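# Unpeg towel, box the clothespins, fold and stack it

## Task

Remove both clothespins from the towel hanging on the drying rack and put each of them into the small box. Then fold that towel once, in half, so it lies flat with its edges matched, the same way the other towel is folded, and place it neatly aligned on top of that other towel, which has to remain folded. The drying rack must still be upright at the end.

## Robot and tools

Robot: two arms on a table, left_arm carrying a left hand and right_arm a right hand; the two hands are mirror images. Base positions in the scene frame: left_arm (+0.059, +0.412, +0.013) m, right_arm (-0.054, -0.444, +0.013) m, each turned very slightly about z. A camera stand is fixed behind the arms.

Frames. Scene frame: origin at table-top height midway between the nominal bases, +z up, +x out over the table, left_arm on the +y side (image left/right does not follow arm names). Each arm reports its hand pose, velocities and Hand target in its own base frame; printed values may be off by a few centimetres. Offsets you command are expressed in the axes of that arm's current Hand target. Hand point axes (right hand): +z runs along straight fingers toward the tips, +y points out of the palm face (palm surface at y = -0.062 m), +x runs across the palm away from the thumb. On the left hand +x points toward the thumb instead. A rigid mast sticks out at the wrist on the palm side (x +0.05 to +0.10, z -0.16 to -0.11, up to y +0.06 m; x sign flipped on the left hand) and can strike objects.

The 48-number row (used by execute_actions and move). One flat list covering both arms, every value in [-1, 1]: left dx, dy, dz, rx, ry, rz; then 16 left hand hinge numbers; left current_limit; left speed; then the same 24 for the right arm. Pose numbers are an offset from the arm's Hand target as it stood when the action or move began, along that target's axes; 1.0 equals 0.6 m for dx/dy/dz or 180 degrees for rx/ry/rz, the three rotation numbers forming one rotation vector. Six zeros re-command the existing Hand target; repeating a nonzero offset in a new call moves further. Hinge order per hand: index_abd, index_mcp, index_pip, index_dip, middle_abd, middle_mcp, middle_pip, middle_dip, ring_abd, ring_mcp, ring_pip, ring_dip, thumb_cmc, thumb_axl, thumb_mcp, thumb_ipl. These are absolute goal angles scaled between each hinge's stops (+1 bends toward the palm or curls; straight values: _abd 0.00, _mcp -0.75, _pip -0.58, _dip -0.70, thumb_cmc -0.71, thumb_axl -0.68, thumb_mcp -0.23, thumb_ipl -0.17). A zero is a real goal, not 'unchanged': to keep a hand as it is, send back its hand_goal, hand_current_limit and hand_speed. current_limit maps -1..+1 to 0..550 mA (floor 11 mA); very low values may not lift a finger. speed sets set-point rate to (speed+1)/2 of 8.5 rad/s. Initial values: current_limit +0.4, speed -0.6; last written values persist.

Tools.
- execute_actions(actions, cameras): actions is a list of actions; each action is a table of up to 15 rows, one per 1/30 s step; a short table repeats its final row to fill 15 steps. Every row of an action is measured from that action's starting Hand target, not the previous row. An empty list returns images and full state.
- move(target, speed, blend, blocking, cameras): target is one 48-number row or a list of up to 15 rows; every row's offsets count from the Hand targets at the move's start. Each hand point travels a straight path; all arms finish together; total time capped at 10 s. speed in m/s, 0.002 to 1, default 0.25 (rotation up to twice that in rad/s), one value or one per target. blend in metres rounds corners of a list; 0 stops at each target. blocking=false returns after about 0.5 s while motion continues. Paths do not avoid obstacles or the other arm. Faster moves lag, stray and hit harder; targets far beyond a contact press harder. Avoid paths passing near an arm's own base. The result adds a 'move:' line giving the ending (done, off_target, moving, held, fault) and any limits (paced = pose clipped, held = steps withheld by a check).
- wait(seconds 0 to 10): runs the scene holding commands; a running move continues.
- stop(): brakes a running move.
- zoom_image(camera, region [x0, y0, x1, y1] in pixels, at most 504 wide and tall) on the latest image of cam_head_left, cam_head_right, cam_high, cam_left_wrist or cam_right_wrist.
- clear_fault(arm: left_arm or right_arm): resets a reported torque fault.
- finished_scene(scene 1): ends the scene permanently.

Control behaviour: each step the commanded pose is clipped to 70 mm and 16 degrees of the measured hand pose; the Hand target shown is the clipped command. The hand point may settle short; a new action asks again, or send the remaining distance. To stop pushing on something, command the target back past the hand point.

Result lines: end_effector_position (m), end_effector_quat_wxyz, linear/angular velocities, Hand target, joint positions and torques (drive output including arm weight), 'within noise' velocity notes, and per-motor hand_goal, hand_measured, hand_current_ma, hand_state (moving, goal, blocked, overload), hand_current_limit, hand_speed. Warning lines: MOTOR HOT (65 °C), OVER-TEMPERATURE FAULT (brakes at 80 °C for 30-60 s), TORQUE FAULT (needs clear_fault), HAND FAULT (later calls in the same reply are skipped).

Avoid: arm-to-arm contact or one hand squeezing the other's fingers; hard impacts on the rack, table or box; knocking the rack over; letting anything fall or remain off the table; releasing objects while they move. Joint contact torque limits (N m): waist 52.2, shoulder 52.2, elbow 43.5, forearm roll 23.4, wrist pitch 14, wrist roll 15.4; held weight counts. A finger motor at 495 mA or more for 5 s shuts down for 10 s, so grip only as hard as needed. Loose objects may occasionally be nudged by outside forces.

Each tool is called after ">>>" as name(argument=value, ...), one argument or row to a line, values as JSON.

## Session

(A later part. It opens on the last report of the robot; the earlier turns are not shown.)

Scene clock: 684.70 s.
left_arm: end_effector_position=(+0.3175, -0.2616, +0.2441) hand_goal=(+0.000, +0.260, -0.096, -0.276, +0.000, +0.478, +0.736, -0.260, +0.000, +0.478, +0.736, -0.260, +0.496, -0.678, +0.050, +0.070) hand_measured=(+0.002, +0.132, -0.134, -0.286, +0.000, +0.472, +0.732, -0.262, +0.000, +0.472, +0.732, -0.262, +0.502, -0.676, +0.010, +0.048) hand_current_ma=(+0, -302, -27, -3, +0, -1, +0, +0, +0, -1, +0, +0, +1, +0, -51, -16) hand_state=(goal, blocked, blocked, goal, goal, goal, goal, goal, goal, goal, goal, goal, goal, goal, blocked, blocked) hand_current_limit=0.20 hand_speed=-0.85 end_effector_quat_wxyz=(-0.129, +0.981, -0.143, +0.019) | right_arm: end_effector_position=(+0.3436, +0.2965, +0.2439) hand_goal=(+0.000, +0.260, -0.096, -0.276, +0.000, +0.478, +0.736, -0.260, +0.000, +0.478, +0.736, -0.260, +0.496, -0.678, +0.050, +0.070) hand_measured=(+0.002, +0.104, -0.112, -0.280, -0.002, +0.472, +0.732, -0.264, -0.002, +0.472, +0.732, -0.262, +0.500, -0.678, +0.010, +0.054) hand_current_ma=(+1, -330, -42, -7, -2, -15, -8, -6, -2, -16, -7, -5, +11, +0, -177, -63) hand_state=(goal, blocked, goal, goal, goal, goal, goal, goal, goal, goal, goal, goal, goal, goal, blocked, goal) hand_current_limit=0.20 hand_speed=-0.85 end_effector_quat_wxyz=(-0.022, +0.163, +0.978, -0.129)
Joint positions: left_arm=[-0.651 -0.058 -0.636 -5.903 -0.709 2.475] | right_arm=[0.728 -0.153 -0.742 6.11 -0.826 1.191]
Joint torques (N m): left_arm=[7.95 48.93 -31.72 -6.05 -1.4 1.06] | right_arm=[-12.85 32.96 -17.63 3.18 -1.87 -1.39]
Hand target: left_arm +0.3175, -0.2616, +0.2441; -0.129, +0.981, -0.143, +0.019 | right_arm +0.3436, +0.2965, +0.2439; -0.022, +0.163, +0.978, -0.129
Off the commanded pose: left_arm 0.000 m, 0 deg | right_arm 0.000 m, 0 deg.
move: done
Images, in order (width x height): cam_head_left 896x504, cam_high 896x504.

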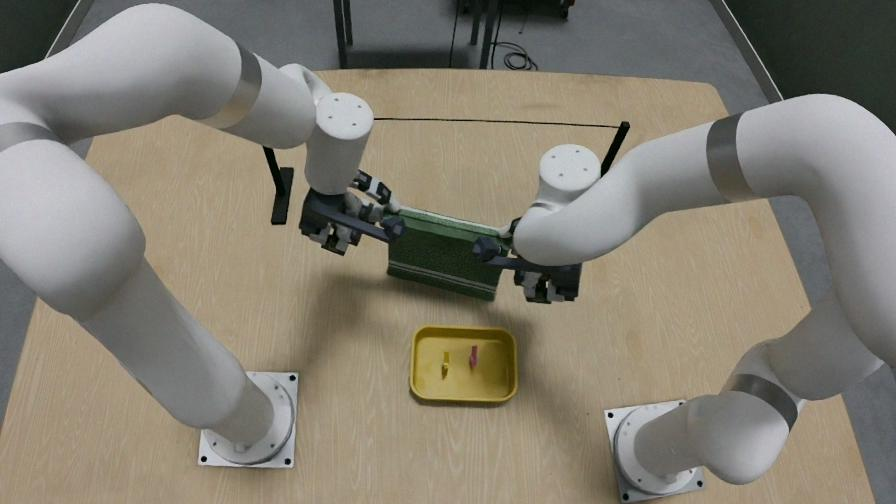

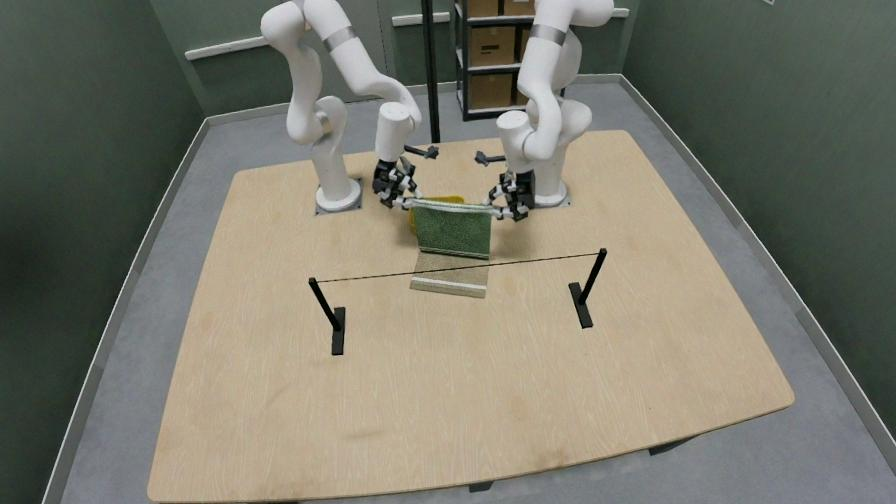

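>>> move(
  target=[
    [0.025,0.00345,0.01288,0,0,0, 0,0.26,-0.095,-0.275, 0,0.479,0.737,-0.26, 0,0.479,0.737,-0.26, 0.497,-0.678,0.05,0.07, 0.2,-0.85, -0.025,0.00345,0.01288,0,0,0, 0,0.26,-0.095,-0.275, 0,0.479,0.737,-0.26, 0,0.479,0.737,-0.26, 0.497,-0.678,0.05,0.07, 0.2,-0.85],
  ],
  speed=0.04,
  cameras=["cam_head_left", "cam_high"],
)

>>> zoom_image(
  camera="cam_high",
  region=[405, 230, 505, 310],
)

>>> zoom_image(
  camera="cam_head_left",
  region=[380, 235, 510, 315],
)

Scene clock: 691.20 s.
left_arm: end_effector_position=(+0.3318, -0.2659, +0.2361) hand_goal=(+0.000, +0.260, -0.096, -0.276, +0.000, +0.478, +0.736, -0.260, +0.000, +0.478, +0.736, -0.260, +0.496, -0.678, +0.050, +0.070) hand_measured=(+0.002, +0.132, -0.134, -0.286, +0.000, +0.472, +0.732, -0.262, +0.000, +0.472, +0.732, -0.262, +0.502, -0.676, +0.010, +0.048) hand_current_ma=(+0, -302, -27, -3, +0, -1, +0, +0, +0, -1, +0, +0, +1, +0, -51, -16) hand_state=(goal, blocked, blocked, goal, goal, goal, goal, goal, goal, goal, goal, goal, goal, goal, blocked, blocked) hand_current_limit=0.20 hand_speed=-0.85 end_effector_quat_wxyz=(-0.129, +0.981, -0.143, +0.019) | right_arm: end_effector_position=(+0.3578, +0.2916, +0.2360) hand_goal=(+0.000, +0.260, -0.096, -0.276, +0.000, +0.478, +0.736, -0.260, +0.000, +0.478, +0.736, -0.260, +0.496, -0.678, +0.050, +0.070) hand_measured=(+0.002, +0.104, -0.112, -0.280, -0.002, +0.472, +0.732, -0.264, -0.002, +0.472, +0.732, -0.262, +0.500, -0.678, +0.010, +0.054) hand_current_ma=(+1, -330, -42, -7, -2, -15, -8, -6, -2, -16, -7, -5, +11, +0, -177, -63) hand_state=(goal, blocked, goal, goal, goal, goal, goal, goal, goal, goal, goal, goal, goal, goal, blocked, goal) hand_current_limit=0.20 hand_speed=-0.85 end_effector_quat_wxyz=(-0.022, +0.163, +0.978, -0.129)
Joint positions: left_arm=[-0.638 -0.107 -0.667 -5.892 -0.689 2.475] | right_arm=[0.698 -0.185 -0.757 6.097 -0.807 1.173]
Joint torques (N m): left_arm=[6.94 9.43 -30.55 5.81 1.47 -0.13] | right_arm=[-14.61 11.17 -17.58 -2.76 1.56 -1.43]
Hand target: left_arm +0.3318, -0.2659, +0.2361; -0.129, +0.981, -0.143, +0.019 | right_arm +0.3578, +0.2916, +0.2359; -0.022, +0.163, +0.978, -0.129
Off the commanded pose: left_arm 0.000 m, 0 deg | right_arm 0.000 m, 0 deg.
move: done
Images, in order (width x height): cam_head_left 896x504, cam_high 896x504.

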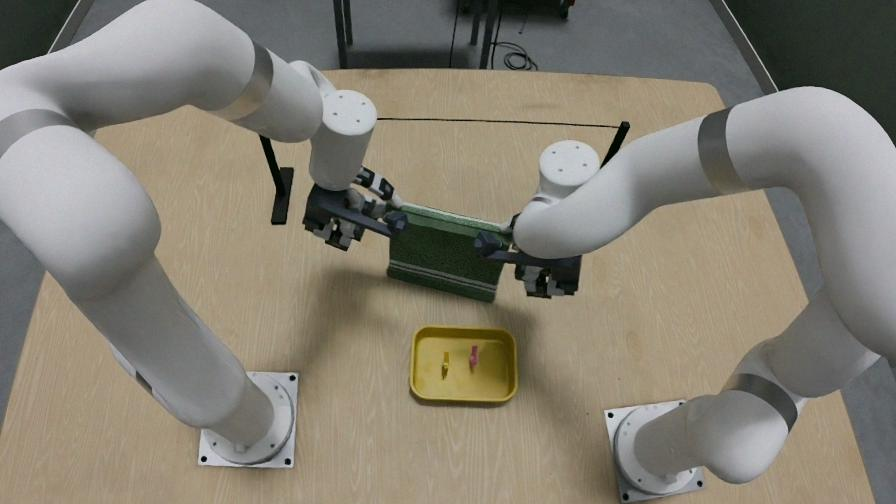

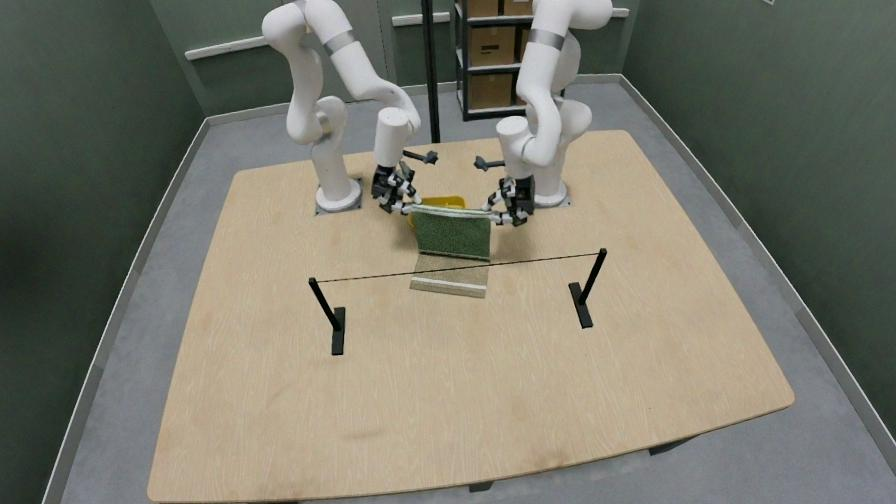

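Scaled by 5.040 from the camera's 896x504 image, which has a finer 1280x720 frame.

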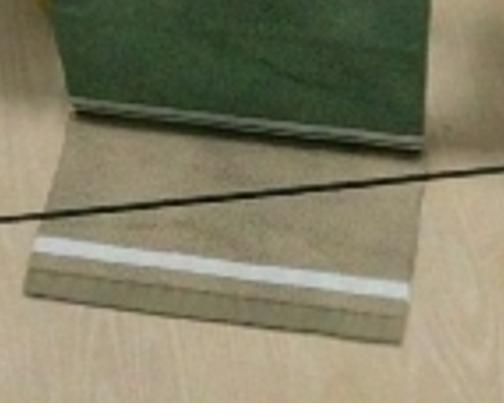

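Scaled by 3.877 from the camera's 896x504 image, which has a finer 1280x720 frame.

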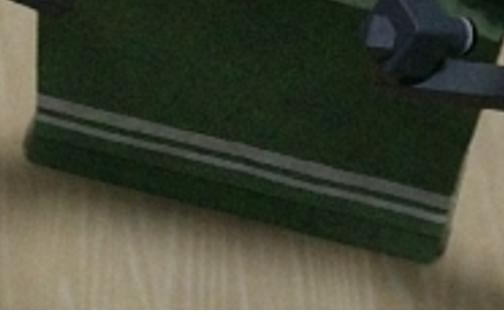

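>>> move(
  target=[
    [0.025,0,0,0,0,0, 0,0.26,-0.095,-0.275, 0,0.479,0.737,-0.26, 0,0.479,0.737,-0.26, 0.497,-0.678,0.05,0.07, 0.2,-0.85, -0.025,0,0,0,0,0, 0,0.26,-0.095,-0.275, 0,0.479,0.737,-0.26, 0,0.479,0.737,-0.26, 0.497,-0.678,0.05,0.07, 0.2,-0.85],
  ],
  speed=0.04,
  cameras=["cam_head_left", "cam_high"],
)

>>> zoom_image(
  camera="cam_high",
  region=[405, 230, 505, 310],
)

>>> zoom_image(
  camera="cam_head_left",
  region=[380, 235, 510, 315],
)

Scene clock: 699.87 s.
left_arm: end_effector_position=(+0.3462, -0.2701, +0.2361) hand_goal=(+0.000, +0.260, -0.096, -0.276, +0.000, +0.478, +0.736, -0.260, +0.000, +0.478, +0.736, -0.260, +0.496, -0.678, +0.050, +0.070) hand_measured=(+0.002, +0.132, -0.134, -0.286, +0.000, +0.472, +0.732, -0.262, +0.000, +0.472, +0.732, -0.262, +0.502, -0.676, +0.010, +0.048) hand_current_ma=(+0, -302, -27, -3, +0, -1, +0, +0, +0, -1, +0, +0, +1, +0, -51, -16) hand_state=(goal, blocked, blocked, goal, goal, goal, goal, goal, goal, goal, goal, goal, goal, goal, blocked, blocked) hand_current_limit=0.20 hand_speed=-0.85 end_effector_quat_wxyz=(-0.129, +0.981, -0.143, +0.019) | right_arm: end_effector_position=(+0.3720, +0.2868, +0.2359) hand_goal=(+0.000, +0.260, -0.096, -0.276, +0.000, +0.478, +0.736, -0.260, +0.000, +0.478, +0.736, -0.260, +0.496, -0.678, +0.050, +0.070) hand_measured=(+0.002, +0.104, -0.112, -0.280, -0.002, +0.472, +0.732, -0.264, -0.002, +0.472, +0.732, -0.262, +0.500, -0.678, +0.010, +0.054) hand_current_ma=(+1, -330, -42, -7, -2, -15, -8, -6, -2, -16, -7, -5, +11, +0, -177, -63) hand_state=(goal, blocked, goal, goal, goal, goal, goal, goal, goal, goal, goal, goal, goal, goal, blocked, goal) hand_current_limit=0.20 hand_speed=-0.85 end_effector_quat_wxyz=(-0.022, +0.163, +0.978, -0.129)
Joint positions: left_arm=[-0.625 -0.14 -0.705 -5.891 -0.691 2.487] | right_arm=[0.668 -0.203 -0.779 6.088 -0.808 1.15]
Joint torques (N m): left_arm=[7.79 10.97 -31.7 5.43 -1.45 1.19] | right_arm=[-15 10.43 -17.58 -2.4 -1.93 -1.52]
Hand target: left_arm +0.3462, -0.2702, +0.2361; -0.129, +0.981, -0.143, +0.019 | right_arm +0.3720, +0.2868, +0.2359; -0.022, +0.163, +0.978, -0.129
Off the commanded pose: left_arm 0.000 m, 0 deg | right_arm 0.000 m, 0 deg.
move: done
Images, in order (width x height): cam_head_left 896x504, cam_high 896x504.

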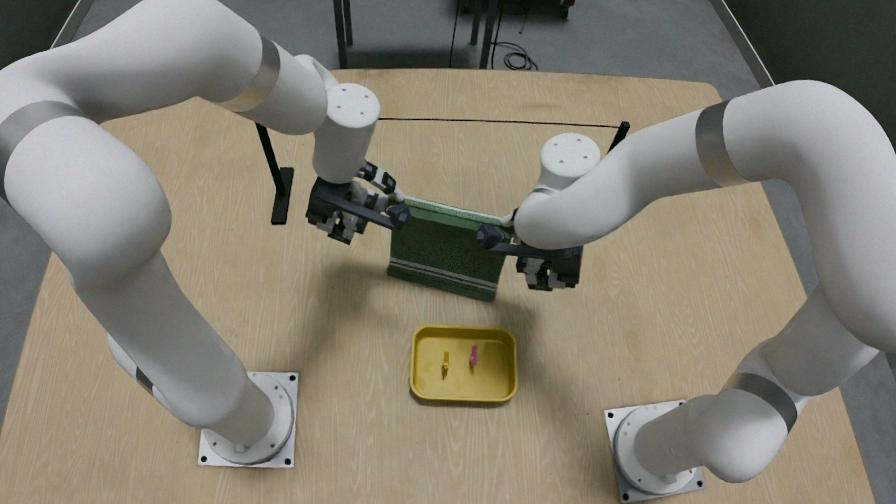

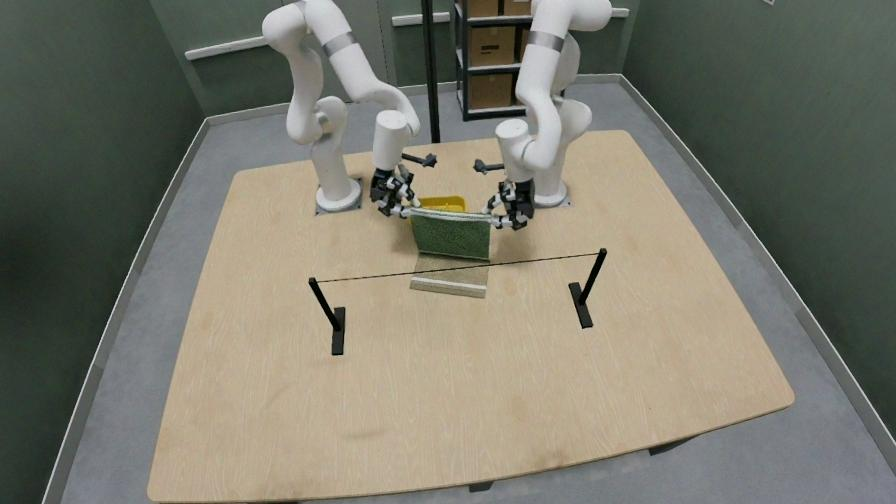

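Scaled by 5.040 from the camera's 896x504 image, which has a finer 1280x720 frame.

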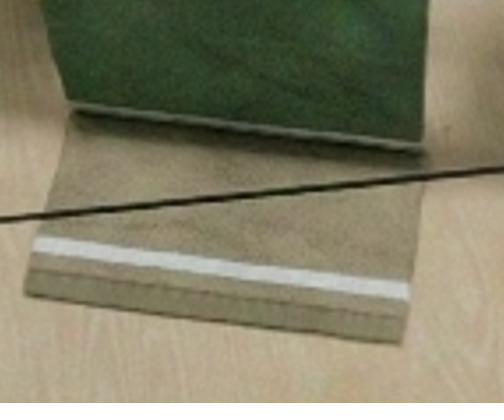

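Scaled by 3.877 from the camera's 896x504 image, which has a finer 1280x720 frame.

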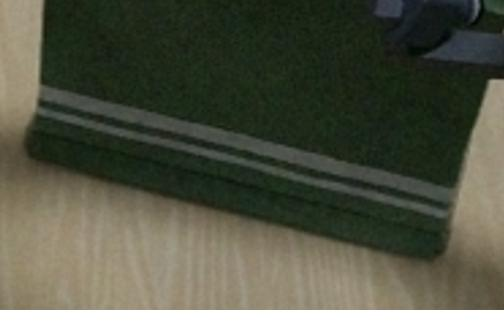

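>>> move(
  target=[
    [0.03333,0.00604,0.02254,0,0,0, 0,0.26,-0.095,-0.275, 0,0.479,0.737,-0.26, 0,0.479,0.737,-0.26, 0.497,-0.678,0.05,0.07, 0.2,-0.85, -0.03333,0.00604,0.02254,0,0,0, 0,0.26,-0.095,-0.275, 0,0.479,0.737,-0.26, 0,0.479,0.737,-0.26, 0.497,-0.678,0.05,0.07, 0.2,-0.85],
  ],
  speed=0.04,
  cameras=["cam_head_left", "cam_high"],
)

>>> zoom_image(
  camera="cam_high",
  region=[405, 230, 505, 310],
)

>>> zoom_image(
  camera="cam_head_left",
  region=[380, 235, 510, 315],
)

Scene clock: 707.47 s.
left_arm: end_effector_position=(+0.3654, -0.2759, +0.2221) hand_goal=(+0.000, +0.260, -0.096, -0.276, +0.000, +0.478, +0.736, -0.260, +0.000, +0.478, +0.736, -0.260, +0.496, -0.678, +0.050, +0.070) hand_measured=(+0.002, +0.132, -0.134, -0.286, +0.000, +0.472, +0.732, -0.262, +0.000, +0.472, +0.732, -0.262, +0.502, -0.676, +0.010, +0.048) hand_current_ma=(+0, -302, -27, -3, +0, -1, +0, +0, +0, -1, +0, +0, +1, +0, -51, -16) hand_state=(goal, blocked, blocked, goal, goal, goal, goal, goal, goal, goal, goal, goal, goal, goal, blocked, blocked) hand_current_limit=0.20 hand_speed=-0.85 end_effector_quat_wxyz=(-0.129, +0.981, -0.143, +0.019) | right_arm: end_effector_position=(+0.3909, +0.2803, +0.2219) hand_goal=(+0.000, +0.260, -0.096, -0.276, +0.000, +0.478, +0.736, -0.260, +0.000, +0.478, +0.736, -0.260, +0.496, -0.678, +0.050, +0.070) hand_measured=(+0.002, +0.104, -0.112, -0.280, -0.002, +0.472, +0.732, -0.264, -0.002, +0.472, +0.732, -0.262, +0.500, -0.678, +0.010, +0.054) hand_current_ma=(+1, -330, -42, -7, -2, -15, -8, -6, -2, -16, -7, -5, +11, +0, -177, -63) hand_state=(goal, blocked, goal, goal, goal, goal, goal, goal, goal, goal, goal, goal, goal, goal, blocked, goal) hand_current_limit=0.20 hand_speed=-0.85 end_effector_quat_wxyz=(-0.022, +0.163, +0.978, -0.129)
Joint positions: left_arm=[-0.61 -0.209 -0.747 -5.874 -0.663 2.482] | right_arm=[0.631 -0.252 -0.801 6.07 -0.777 1.13]
Joint torques (N m): left_arm=[7.84 16.4 -30.8 6.07 1.55 -0.96] | right_arm=[-13.74 11.05 -17.36 -2.64 1.56 -1.48]
Hand target: left_arm +0.3654, -0.2759, +0.2221; -0.129, +0.981, -0.143, +0.019 | right_arm +0.3909, +0.2803, +0.2219; -0.022, +0.163, +0.978, -0.129
Off the commanded pose: left_arm 0.000 m, 0 deg | right_arm 0.000 m, 0 deg.
move: done
Images, in order (width x height): cam_head_left 896x504, cam_high 896x504.

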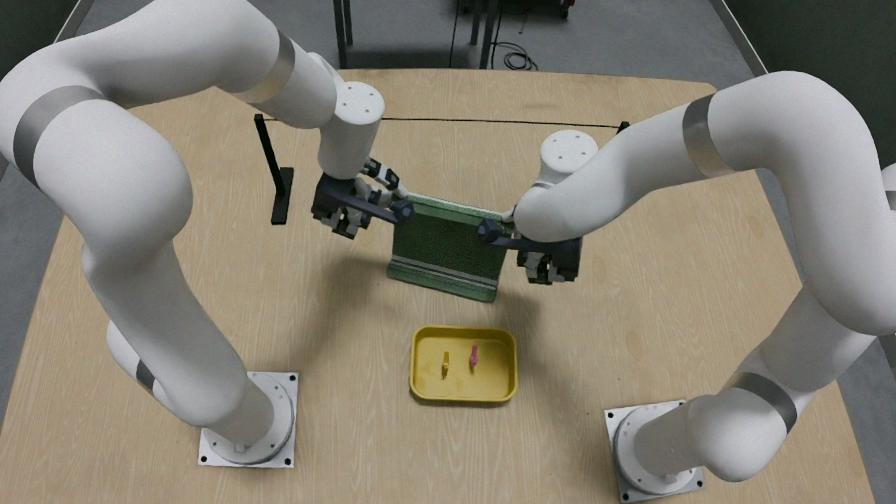

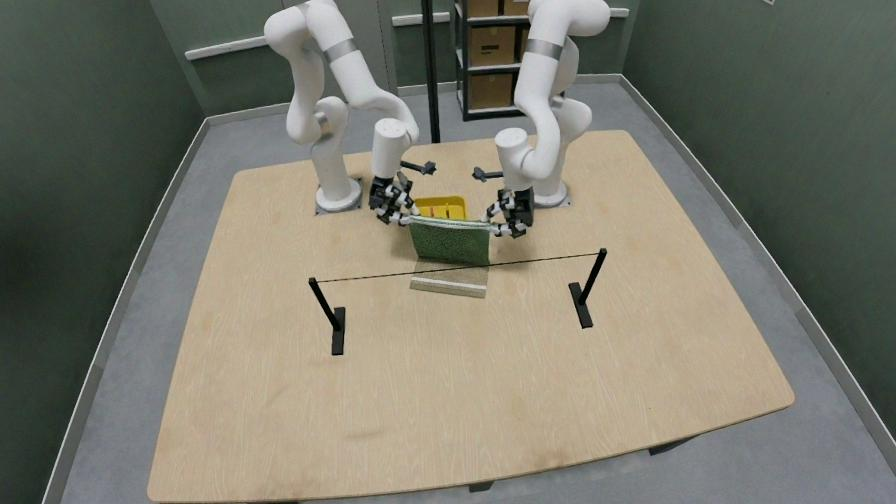

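Scaled by 5.040 from the camera's 896x504 image, which has a finer 1280x720 frame.

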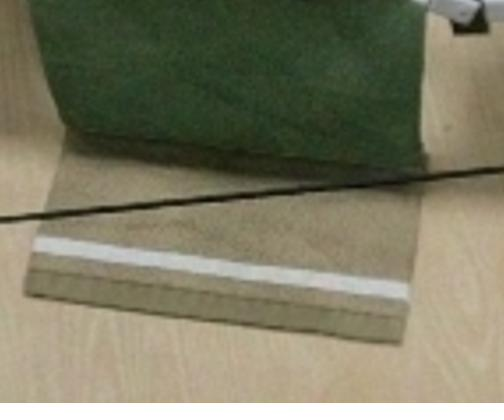

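Scaled by 3.877 from the camera's 896x504 image, which has a finer 1280x720 frame.

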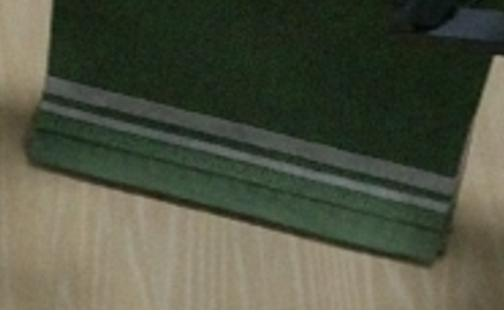

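>>> move(
  target=[
    [0.03333,0.00043,0.00161,0,0,0, 0,0.26,-0.095,-0.275, 0,0.479,0.737,-0.26, 0,0.479,0.737,-0.26, 0.497,-0.678,0.05,0.07, 0.2,-0.85, -0.03333,0.00043,0.00161,0,0,0, 0,0.26,-0.095,-0.275, 0,0.479,0.737,-0.26, 0,0.479,0.737,-0.26, 0.497,-0.678,0.05,0.07, 0.2,-0.85],
  ],
  speed=0.04,
  cameras=["cam_head_left", "cam_high"],
)

>>> zoom_image(
  camera="cam_high",
  region=[405, 230, 505, 310],
)

>>> zoom_image(
  camera="cam_head_left",
  region=[380, 235, 510, 315],
)

Scene clock: 713.07 s.
left_arm: end_effector_position=(+0.3845, -0.2816, +0.2211) hand_goal=(+0.000, +0.260, -0.096, -0.276, +0.000, +0.478, +0.736, -0.260, +0.000, +0.478, +0.736, -0.260, +0.496, -0.678, +0.050, +0.070) hand_measured=(+0.002, +0.132, -0.134, -0.286, +0.000, +0.472, +0.732, -0.262, +0.000, +0.472, +0.732, -0.262, +0.502, -0.676, +0.010, +0.048) hand_current_ma=(+0, -302, -27, -3, +0, -1, +0, +0, +0, -1, +0, +0, +1, +0, -51, -16) hand_state=(goal, blocked, blocked, goal, goal, goal, goal, goal, goal, goal, goal, goal, goal, goal, blocked, blocked) hand_current_limit=0.20 hand_speed=-0.85 end_effector_quat_wxyz=(-0.129, +0.981, -0.143, +0.019) | right_arm: end_effector_position=(+0.4098, +0.2738, +0.2209) hand_goal=(+0.000, +0.260, -0.096, -0.276, +0.000, +0.478, +0.736, -0.260, +0.000, +0.478, +0.736, -0.260, +0.496, -0.678, +0.050, +0.070) hand_measured=(+0.002, +0.104, -0.112, -0.280, -0.002, +0.472, +0.732, -0.264, -0.002, +0.472, +0.732, -0.262, +0.500, -0.678, +0.010, +0.054) hand_current_ma=(+1, -330, -42, -7, -2, -15, -8, -6, -2, -16, -7, -5, +11, +0, -177, -63) hand_state=(goal, blocked, goal, goal, goal, goal, goal, goal, goal, goal, goal, goal, goal, goal, blocked, goal) hand_current_limit=0.20 hand_speed=-0.85 end_effector_quat_wxyz=(-0.022, +0.163, +0.978, -0.129)
Joint positions: left_arm=[-0.596 -0.253 -0.799 -5.875 -0.668 2.498] | right_arm=[0.595 -0.28 -0.833 6.059 -0.778 1.103]
Joint torques (N m): left_arm=[7.65 18.57 -30.12 -6.48 -1.53 1.16] | right_arm=[-11.8 13.09 -16.21 -2.66 -1.94 -1.35]
Hand target: left_arm +0.3845, -0.2816, +0.2211; -0.129, +0.981, -0.143, +0.019 | right_arm +0.4099, +0.2738, +0.2209; -0.022, +0.163, +0.978, -0.129
Off the commanded pose: left_arm 0.000 m, 0 deg | right_arm 0.000 m, 0 deg.
move: done
Images, in order (width x height): cam_head_left 896x504, cam_high 896x504.

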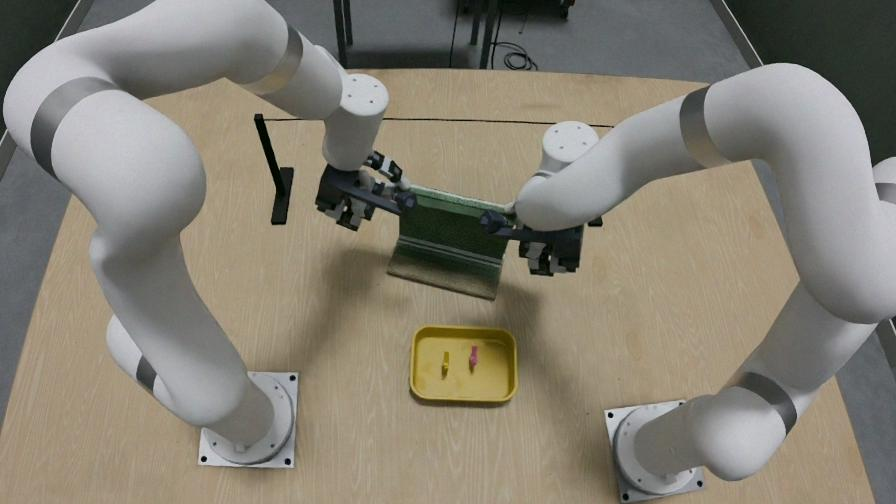

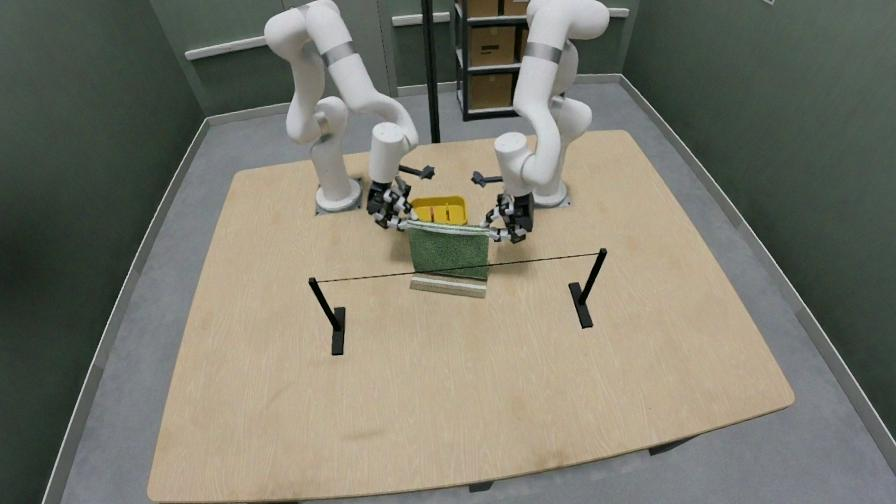

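Scaled by 5.040 from the camera's 896x504 image, which has a finer 1280x720 frame.

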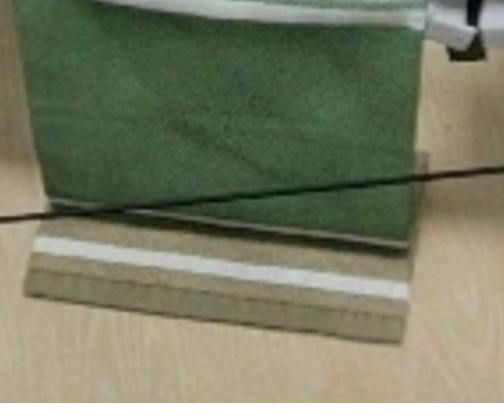

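Scaled by 3.877 from the camera's 896x504 image, which has a finer 1280x720 frame.

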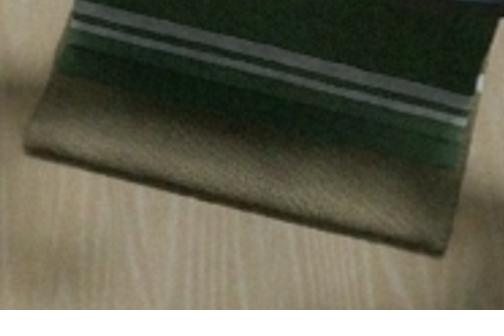

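>>> move(
  target=[
    [0,-0.01294,-0.0483,0,0,0, 0,0.26,-0.095,-0.275, 0,0.479,0.737,-0.26, 0,0.479,0.737,-0.26, 0.497,-0.678,0.05,0.07, 0.2,-0.85, 0,-0.01294,-0.0483,0,0,0, 0,0.26,-0.095,-0.275, 0,0.479,0.737,-0.26, 0,0.479,0.737,-0.26, 0.497,-0.678,0.05,0.07, 0.2,-0.85],
    [-0.11167,-0.01768,-0.066,0,0,0, 0,0.26,-0.095,-0.275, 0,0.479,0.737,-0.26, 0,0.479,0.737,-0.26, 0.497,-0.678,0.05,0.07, 0.2,-0.85, 0.11167,-0.01768,-0.066,0,0,0, 0,0.26,-0.095,-0.275, 0,0.479,0.737,-0.26, 0,0.479,0.737,-0.26, 0.497,-0.678,0.05,0.07, 0.2,-0.85],
  ],
  speed=0.06,
  blend=0.01,
  cameras=["cam_head_left", "cam_high"],
)

>>> zoom_image(
  camera="cam_high",
  region=[405, 230, 505, 310],
)

>>> zoom_image(
  camera="cam_head_left",
  region=[380, 235, 510, 315],
)

Scene clock: 719.90 s.
left_arm: end_effector_position=(+0.3204, -0.2624, +0.2621) hand_goal=(+0.000, +0.260, -0.096, -0.276, +0.000, +0.478, +0.736, -0.260, +0.000, +0.478, +0.736, -0.260, +0.496, -0.678, +0.050, +0.070) hand_measured=(+0.002, +0.132, -0.134, -0.286, +0.000, +0.472, +0.732, -0.262, +0.000, +0.472, +0.732, -0.262, +0.502, -0.676, +0.010, +0.048) hand_current_ma=(+0, -302, -27, -3, +0, -1, +0, +0, +0, -1, +0, +0, +1, +0, -51, -16) hand_state=(goal, blocked, blocked, goal, goal, goal, goal, goal, goal, goal, goal, goal, goal, goal, blocked, blocked) hand_current_limit=0.20 hand_speed=-0.85 end_effector_quat_wxyz=(-0.129, +0.981, -0.143, +0.019) | right_arm: end_effector_position=(+0.3465, +0.2955, +0.2619) hand_goal=(+0.000, +0.260, -0.096, -0.276, +0.000, +0.478, +0.736, -0.260, +0.000, +0.478, +0.736, -0.260, +0.496, -0.678, +0.050, +0.070) hand_measured=(+0.002, +0.104, -0.112, -0.280, -0.002, +0.472, +0.732, -0.264, -0.002, +0.472, +0.732, -0.262, +0.500, -0.678, +0.010, +0.054) hand_current_ma=(+1, -330, -42, -7, -2, -15, -8, -6, -2, -16, -7, -5, +11, +0, -177, -63) hand_state=(goal, blocked, goal, goal, goal, goal, goal, goal, goal, goal, goal, goal, goal, goal, blocked, goal) hand_current_limit=0.20 hand_speed=-0.85 end_effector_quat_wxyz=(-0.022, +0.163, +0.978, -0.129)
Joint positions: left_arm=[-0.648 -0.032 -0.658 -5.922 -0.753 2.503] | right_arm=[0.722 -0.127 -0.76 6.114 -0.87 1.176]
Joint torques (N m): left_arm=[-4.34 49.05 -15.73 -6.72 -1.49 -1] | right_arm=[15.78 31.32 -11.26 3.41 -1.93 1.42]
Hand target: left_arm +0.3203, -0.2624, +0.2621; -0.129, +0.981, -0.143, +0.019 | right_arm +0.3465, +0.2955, +0.2619; -0.022, +0.163, +0.978, -0.129
Off the commanded pose: left_arm 0.000 m, 0 deg | right_arm 0.000 m, 0 deg.
move: done
Images, in order (width x height): cam_head_left 896x504, cam_high 896x504.

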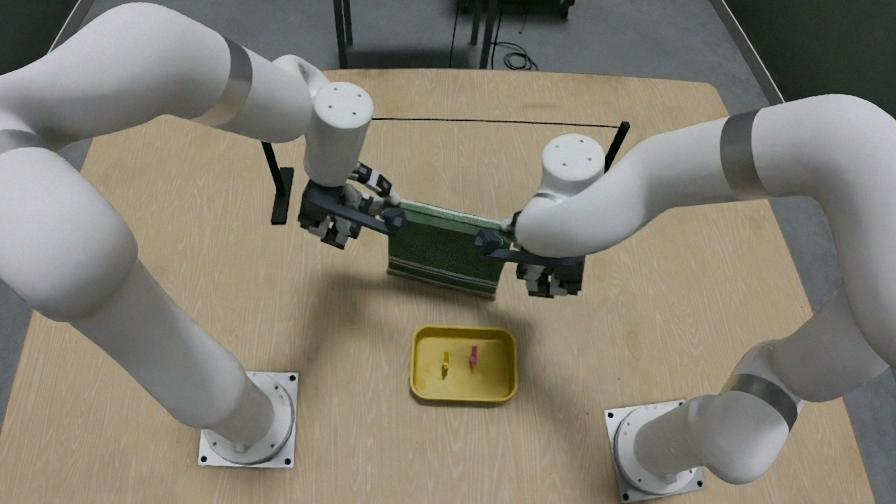

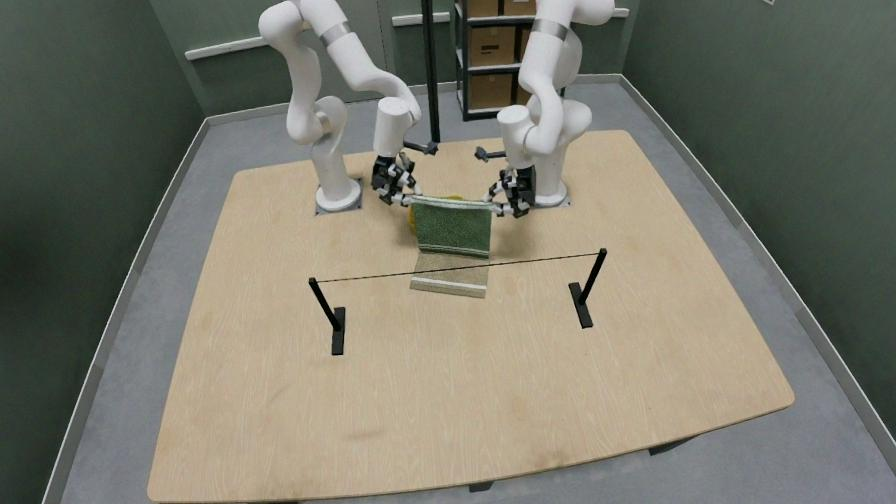

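Scaled by 5.040 from the camera's 896x504 image, which has a finer 1280x720 frame.

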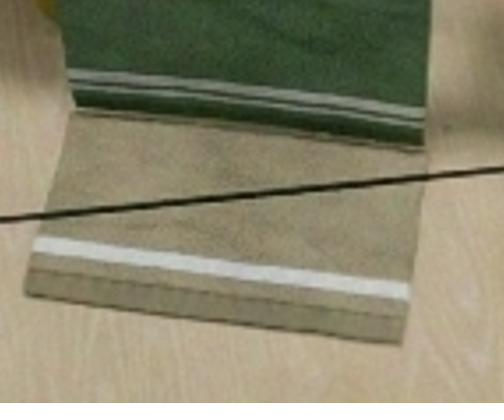

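Scaled by 3.877 from the camera's 896x504 image, which has a finer 1280x720 frame.

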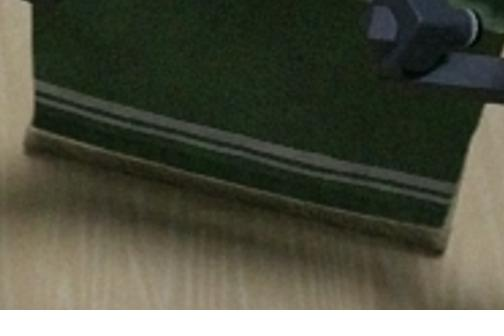

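>>> move(
  target=[
    [0.0,0.00776,0.02898,0,0,0, 0,0.26,-0.095,-0.275, 0,0.479,0.737,-0.26, 0,0.479,0.737,-0.26, 0.497,-0.678,0.05,0.07, 0.2,-0.85, 0.0,0.00776,0.02898,0,0,0, 0,0.26,-0.095,-0.275, 0,0.479,0.737,-0.26, 0,0.479,0.737,-0.26, 0.497,-0.678,0.05,0.07, 0.2,-0.85],
    [0.01,0.01035,0.03864,0,0,0, 0,0.26,-0.095,-0.275, 0,0.479,0.737,-0.26, 0,0.479,0.737,-0.26, 0.497,-0.678,0.05,0.07, 0.2,-0.85, -0.01,0.01035,0.03864,0,0,0, 0,0.26,-0.095,-0.275, 0,0.479,0.737,-0.26, 0,0.479,0.737,-0.26, 0.497,-0.678,0.05,0.07, 0.2,-0.85],
  ],
  speed=0.03,
  blend=0.003,
  cameras=["cam_head_left", "cam_high"],
)

>>> zoom_image(
  camera="cam_high",
  region=[405, 230, 505, 310],
)

>>> zoom_image(
  camera="cam_head_left",
  region=[380, 235, 510, 315],
)

Scene clock: 727.37 s.
left_arm: end_effector_position=(+0.3261, -0.2641, +0.2381) hand_goal=(+0.000, +0.260, -0.096, -0.276, +0.000, +0.478, +0.736, -0.260, +0.000, +0.478, +0.736, -0.260, +0.496, -0.678, +0.050, +0.070) hand_measured=(+0.002, +0.132, -0.134, -0.286, +0.000, +0.472, +0.732, -0.262, +0.000, +0.472, +0.732, -0.262, +0.502, -0.676, +0.010, +0.048) hand_current_ma=(+0, -302, -27, -3, +0, -1, +0, +0, +0, -1, +0, +0, +1, +0, -51, -16) hand_state=(goal, blocked, blocked, goal, goal, goal, goal, goal, goal, goal, goal, goal, goal, goal, blocked, blocked) hand_current_limit=0.20 hand_speed=-0.85 end_effector_quat_wxyz=(-0.129, +0.981, -0.143, +0.019) | right_arm: end_effector_position=(+0.3521, +0.2936, +0.2379) hand_goal=(+0.000, +0.260, -0.096, -0.276, +0.000, +0.478, +0.736, -0.260, +0.000, +0.478, +0.736, -0.260, +0.496, -0.678, +0.050, +0.070) hand_measured=(+0.002, +0.104, -0.112, -0.280, -0.002, +0.472, +0.732, -0.264, -0.002, +0.472, +0.732, -0.262, +0.500, -0.678, +0.010, +0.054) hand_current_ma=(+1, -330, -42, -7, -2, -15, -8, -6, -2, -16, -7, -5, +11, +0, -177, -63) hand_state=(goal, blocked, goal, goal, goal, goal, goal, goal, goal, goal, goal, goal, goal, goal, blocked, goal) hand_current_limit=0.20 hand_speed=-0.85 end_effector_quat_wxyz=(-0.022, +0.163, +0.978, -0.129)
Joint positions: left_arm=[-0.643 -0.089 -0.653 -5.895 -0.694 2.473] | right_arm=[0.71 -0.174 -0.75 6.101 -0.812 1.181]
Joint torques (N m): left_arm=[7.59 7.58 -30.63 6.4 1.49 -0.94] | right_arm=[-14.31 9.74 -17.4 -2.6 1.47 -1.4]
Hand target: left_arm +0.3261, -0.2641, +0.2381; -0.129, +0.981, -0.143, +0.019 | right_arm +0.3521, +0.2936, +0.2379; -0.022, +0.163, +0.978, -0.129
Off the commanded pose: left_arm 0.000 m, 0 deg | right_arm 0.000 m, 0 deg.
move: done
Images, in order (width x height): cam_head_left 896x504, cam_high 896x504.

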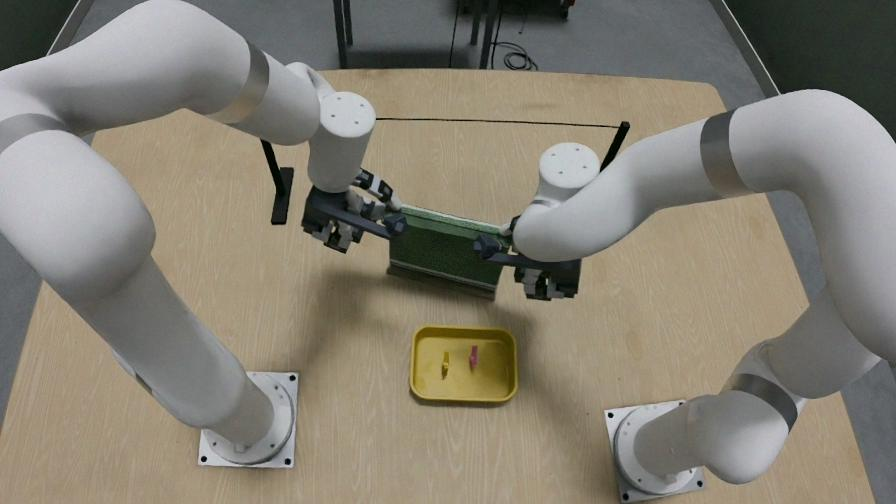

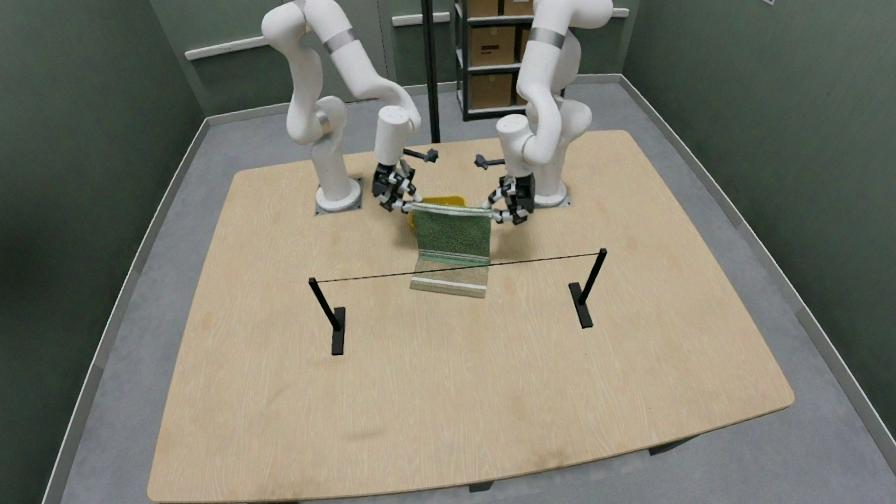

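Scaled by 5.040 from the camera's 896x504 image, which has a finer 1280x720 frame.

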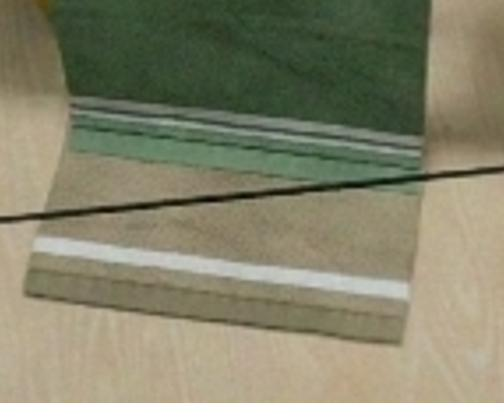

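Scaled by 3.877 from the camera's 896x504 image, which has a finer 1280x720 frame.

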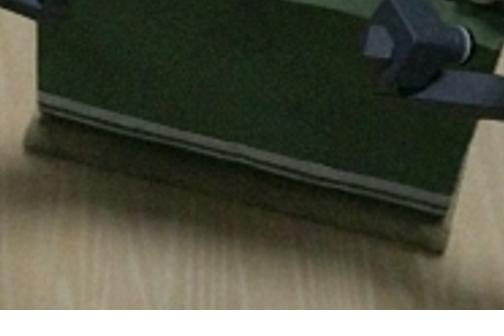

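>>> move(
  target=[
    [0,-0.0069,-0.02576,0,0,0, 0,0.26,-0.095,-0.275, 0,0.479,0.737,-0.26, 0,0.479,0.737,-0.26, 0.497,-0.678,0.05,0.07, 0.2,-0.85, 0,-0.0069,-0.02576,0,0,0, 0,0.26,-0.095,-0.275, 0,0.479,0.737,-0.26, 0,0.479,0.737,-0.26, 0.497,-0.678,0.05,0.07, 0.2,-0.85],
    [-0.02067,-0.0069,-0.02576,0,0,0, 0,0.26,-0.095,-0.275, 0,0.479,0.737,-0.26, 0,0.479,0.737,-0.26, 0.497,-0.678,0.05,0.07, 0.2,-0.85, 0.02067,-0.0069,-0.02576,0,0,0, 0,0.26,-0.095,-0.275, 0,0.479,0.737,-0.26, 0,0.479,0.737,-0.26, 0.497,-0.678,0.05,0.07, 0.2,-0.85],
  ],
  speed=0.04,
  blend=0.003,
  cameras=["cam_head_left"],
)

>>> zoom_image(
  camera="cam_head_left",
  region=[380, 235, 510, 315],
)

Scene clock: 734.10 s.
left_arm: end_effector_position=(+0.3142, -0.2606, +0.2541) hand_goal=(+0.000, +0.260, -0.096, -0.276, +0.000, +0.478, +0.736, -0.260, +0.000, +0.478, +0.736, -0.260, +0.496, -0.678, +0.050, +0.070) hand_measured=(+0.002, +0.132, -0.134, -0.286, +0.000, +0.472, +0.732, -0.262, +0.000, +0.472, +0.732, -0.262, +0.502, -0.676, +0.010, +0.048) hand_current_ma=(+0, -302, -27, -3, +0, -1, +0, +0, +0, -1, +0, +0, +1, +0, -51, -16) hand_state=(goal, blocked, blocked, goal, goal, goal, goal, goal, goal, goal, goal, goal, goal, goal, blocked, blocked) hand_current_limit=0.20 hand_speed=-0.85 end_effector_quat_wxyz=(-0.129, +0.981, -0.143, +0.019) | right_arm: end_effector_position=(+0.3404, +0.2976, +0.2539) hand_goal=(+0.000, +0.260, -0.096, -0.276, +0.000, +0.478, +0.736, -0.260, +0.000, +0.478, +0.736, -0.260, +0.496, -0.678, +0.050, +0.070) hand_measured=(+0.002, +0.104, -0.112, -0.280, -0.002, +0.472, +0.732, -0.264, -0.002, +0.472, +0.732, -0.262, +0.500, -0.678, +0.010, +0.054) hand_current_ma=(+1, -330, -42, -7, -2, -15, -8, -6, -2, -16, -7, -5, +10, +0, -177, -63) hand_state=(goal, blocked, goal, goal, goal, goal, goal, goal, goal, goal, goal, goal, goal, goal, blocked, goal) hand_current_limit=0.20 hand_speed=-0.85 end_effector_quat_wxyz=(-0.022, +0.163, +0.978, -0.129)
Joint positions: left_arm=[-0.654 -0.031 -0.636 -5.915 -0.734 2.487] | right_arm=[0.735 -0.132 -0.745 6.116 -0.851 1.191]
Joint torques (N m): left_arm=[-2.26 47.61 -15.19 -5.97 -1.45 -1.04] | right_arm=[13.55 32.73 -11.06 3.23 -2 1.46]
Hand target: left_arm +0.3142, -0.2606, +0.2541; -0.129, +0.981, -0.143, +0.019 | right_arm +0.3404, +0.2976, +0.2539; -0.022, +0.163, +0.978, -0.129
Off the commanded pose: left_arm 0.000 m, 0 deg | right_arm 0.000 m, 0 deg.
move: done
Images, in order (width x height): cam_head_left 896x504.

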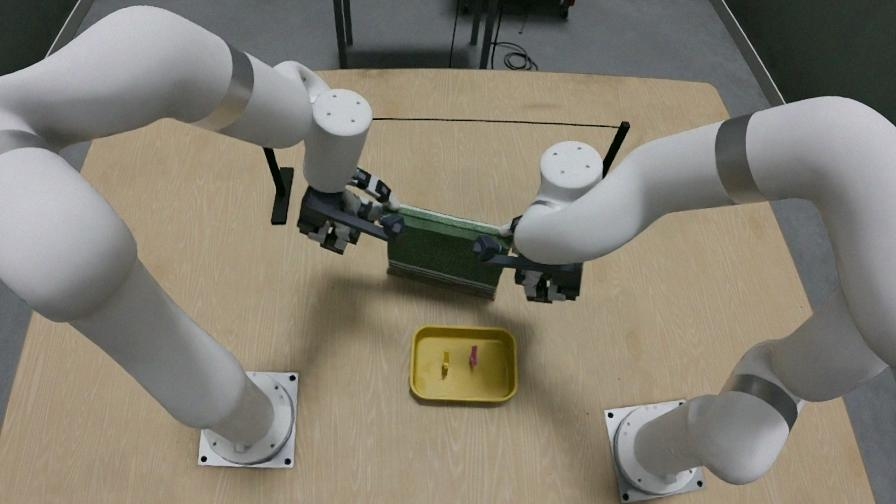

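Scaled by 3.877 from the camera's 896x504 image, which has a finer 1280x720 frame.

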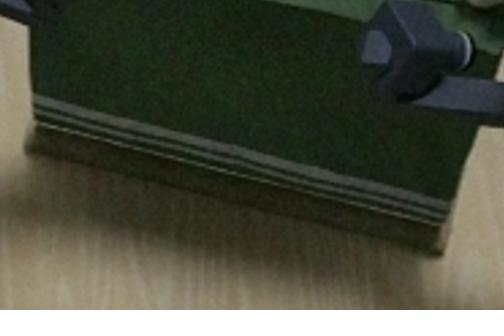

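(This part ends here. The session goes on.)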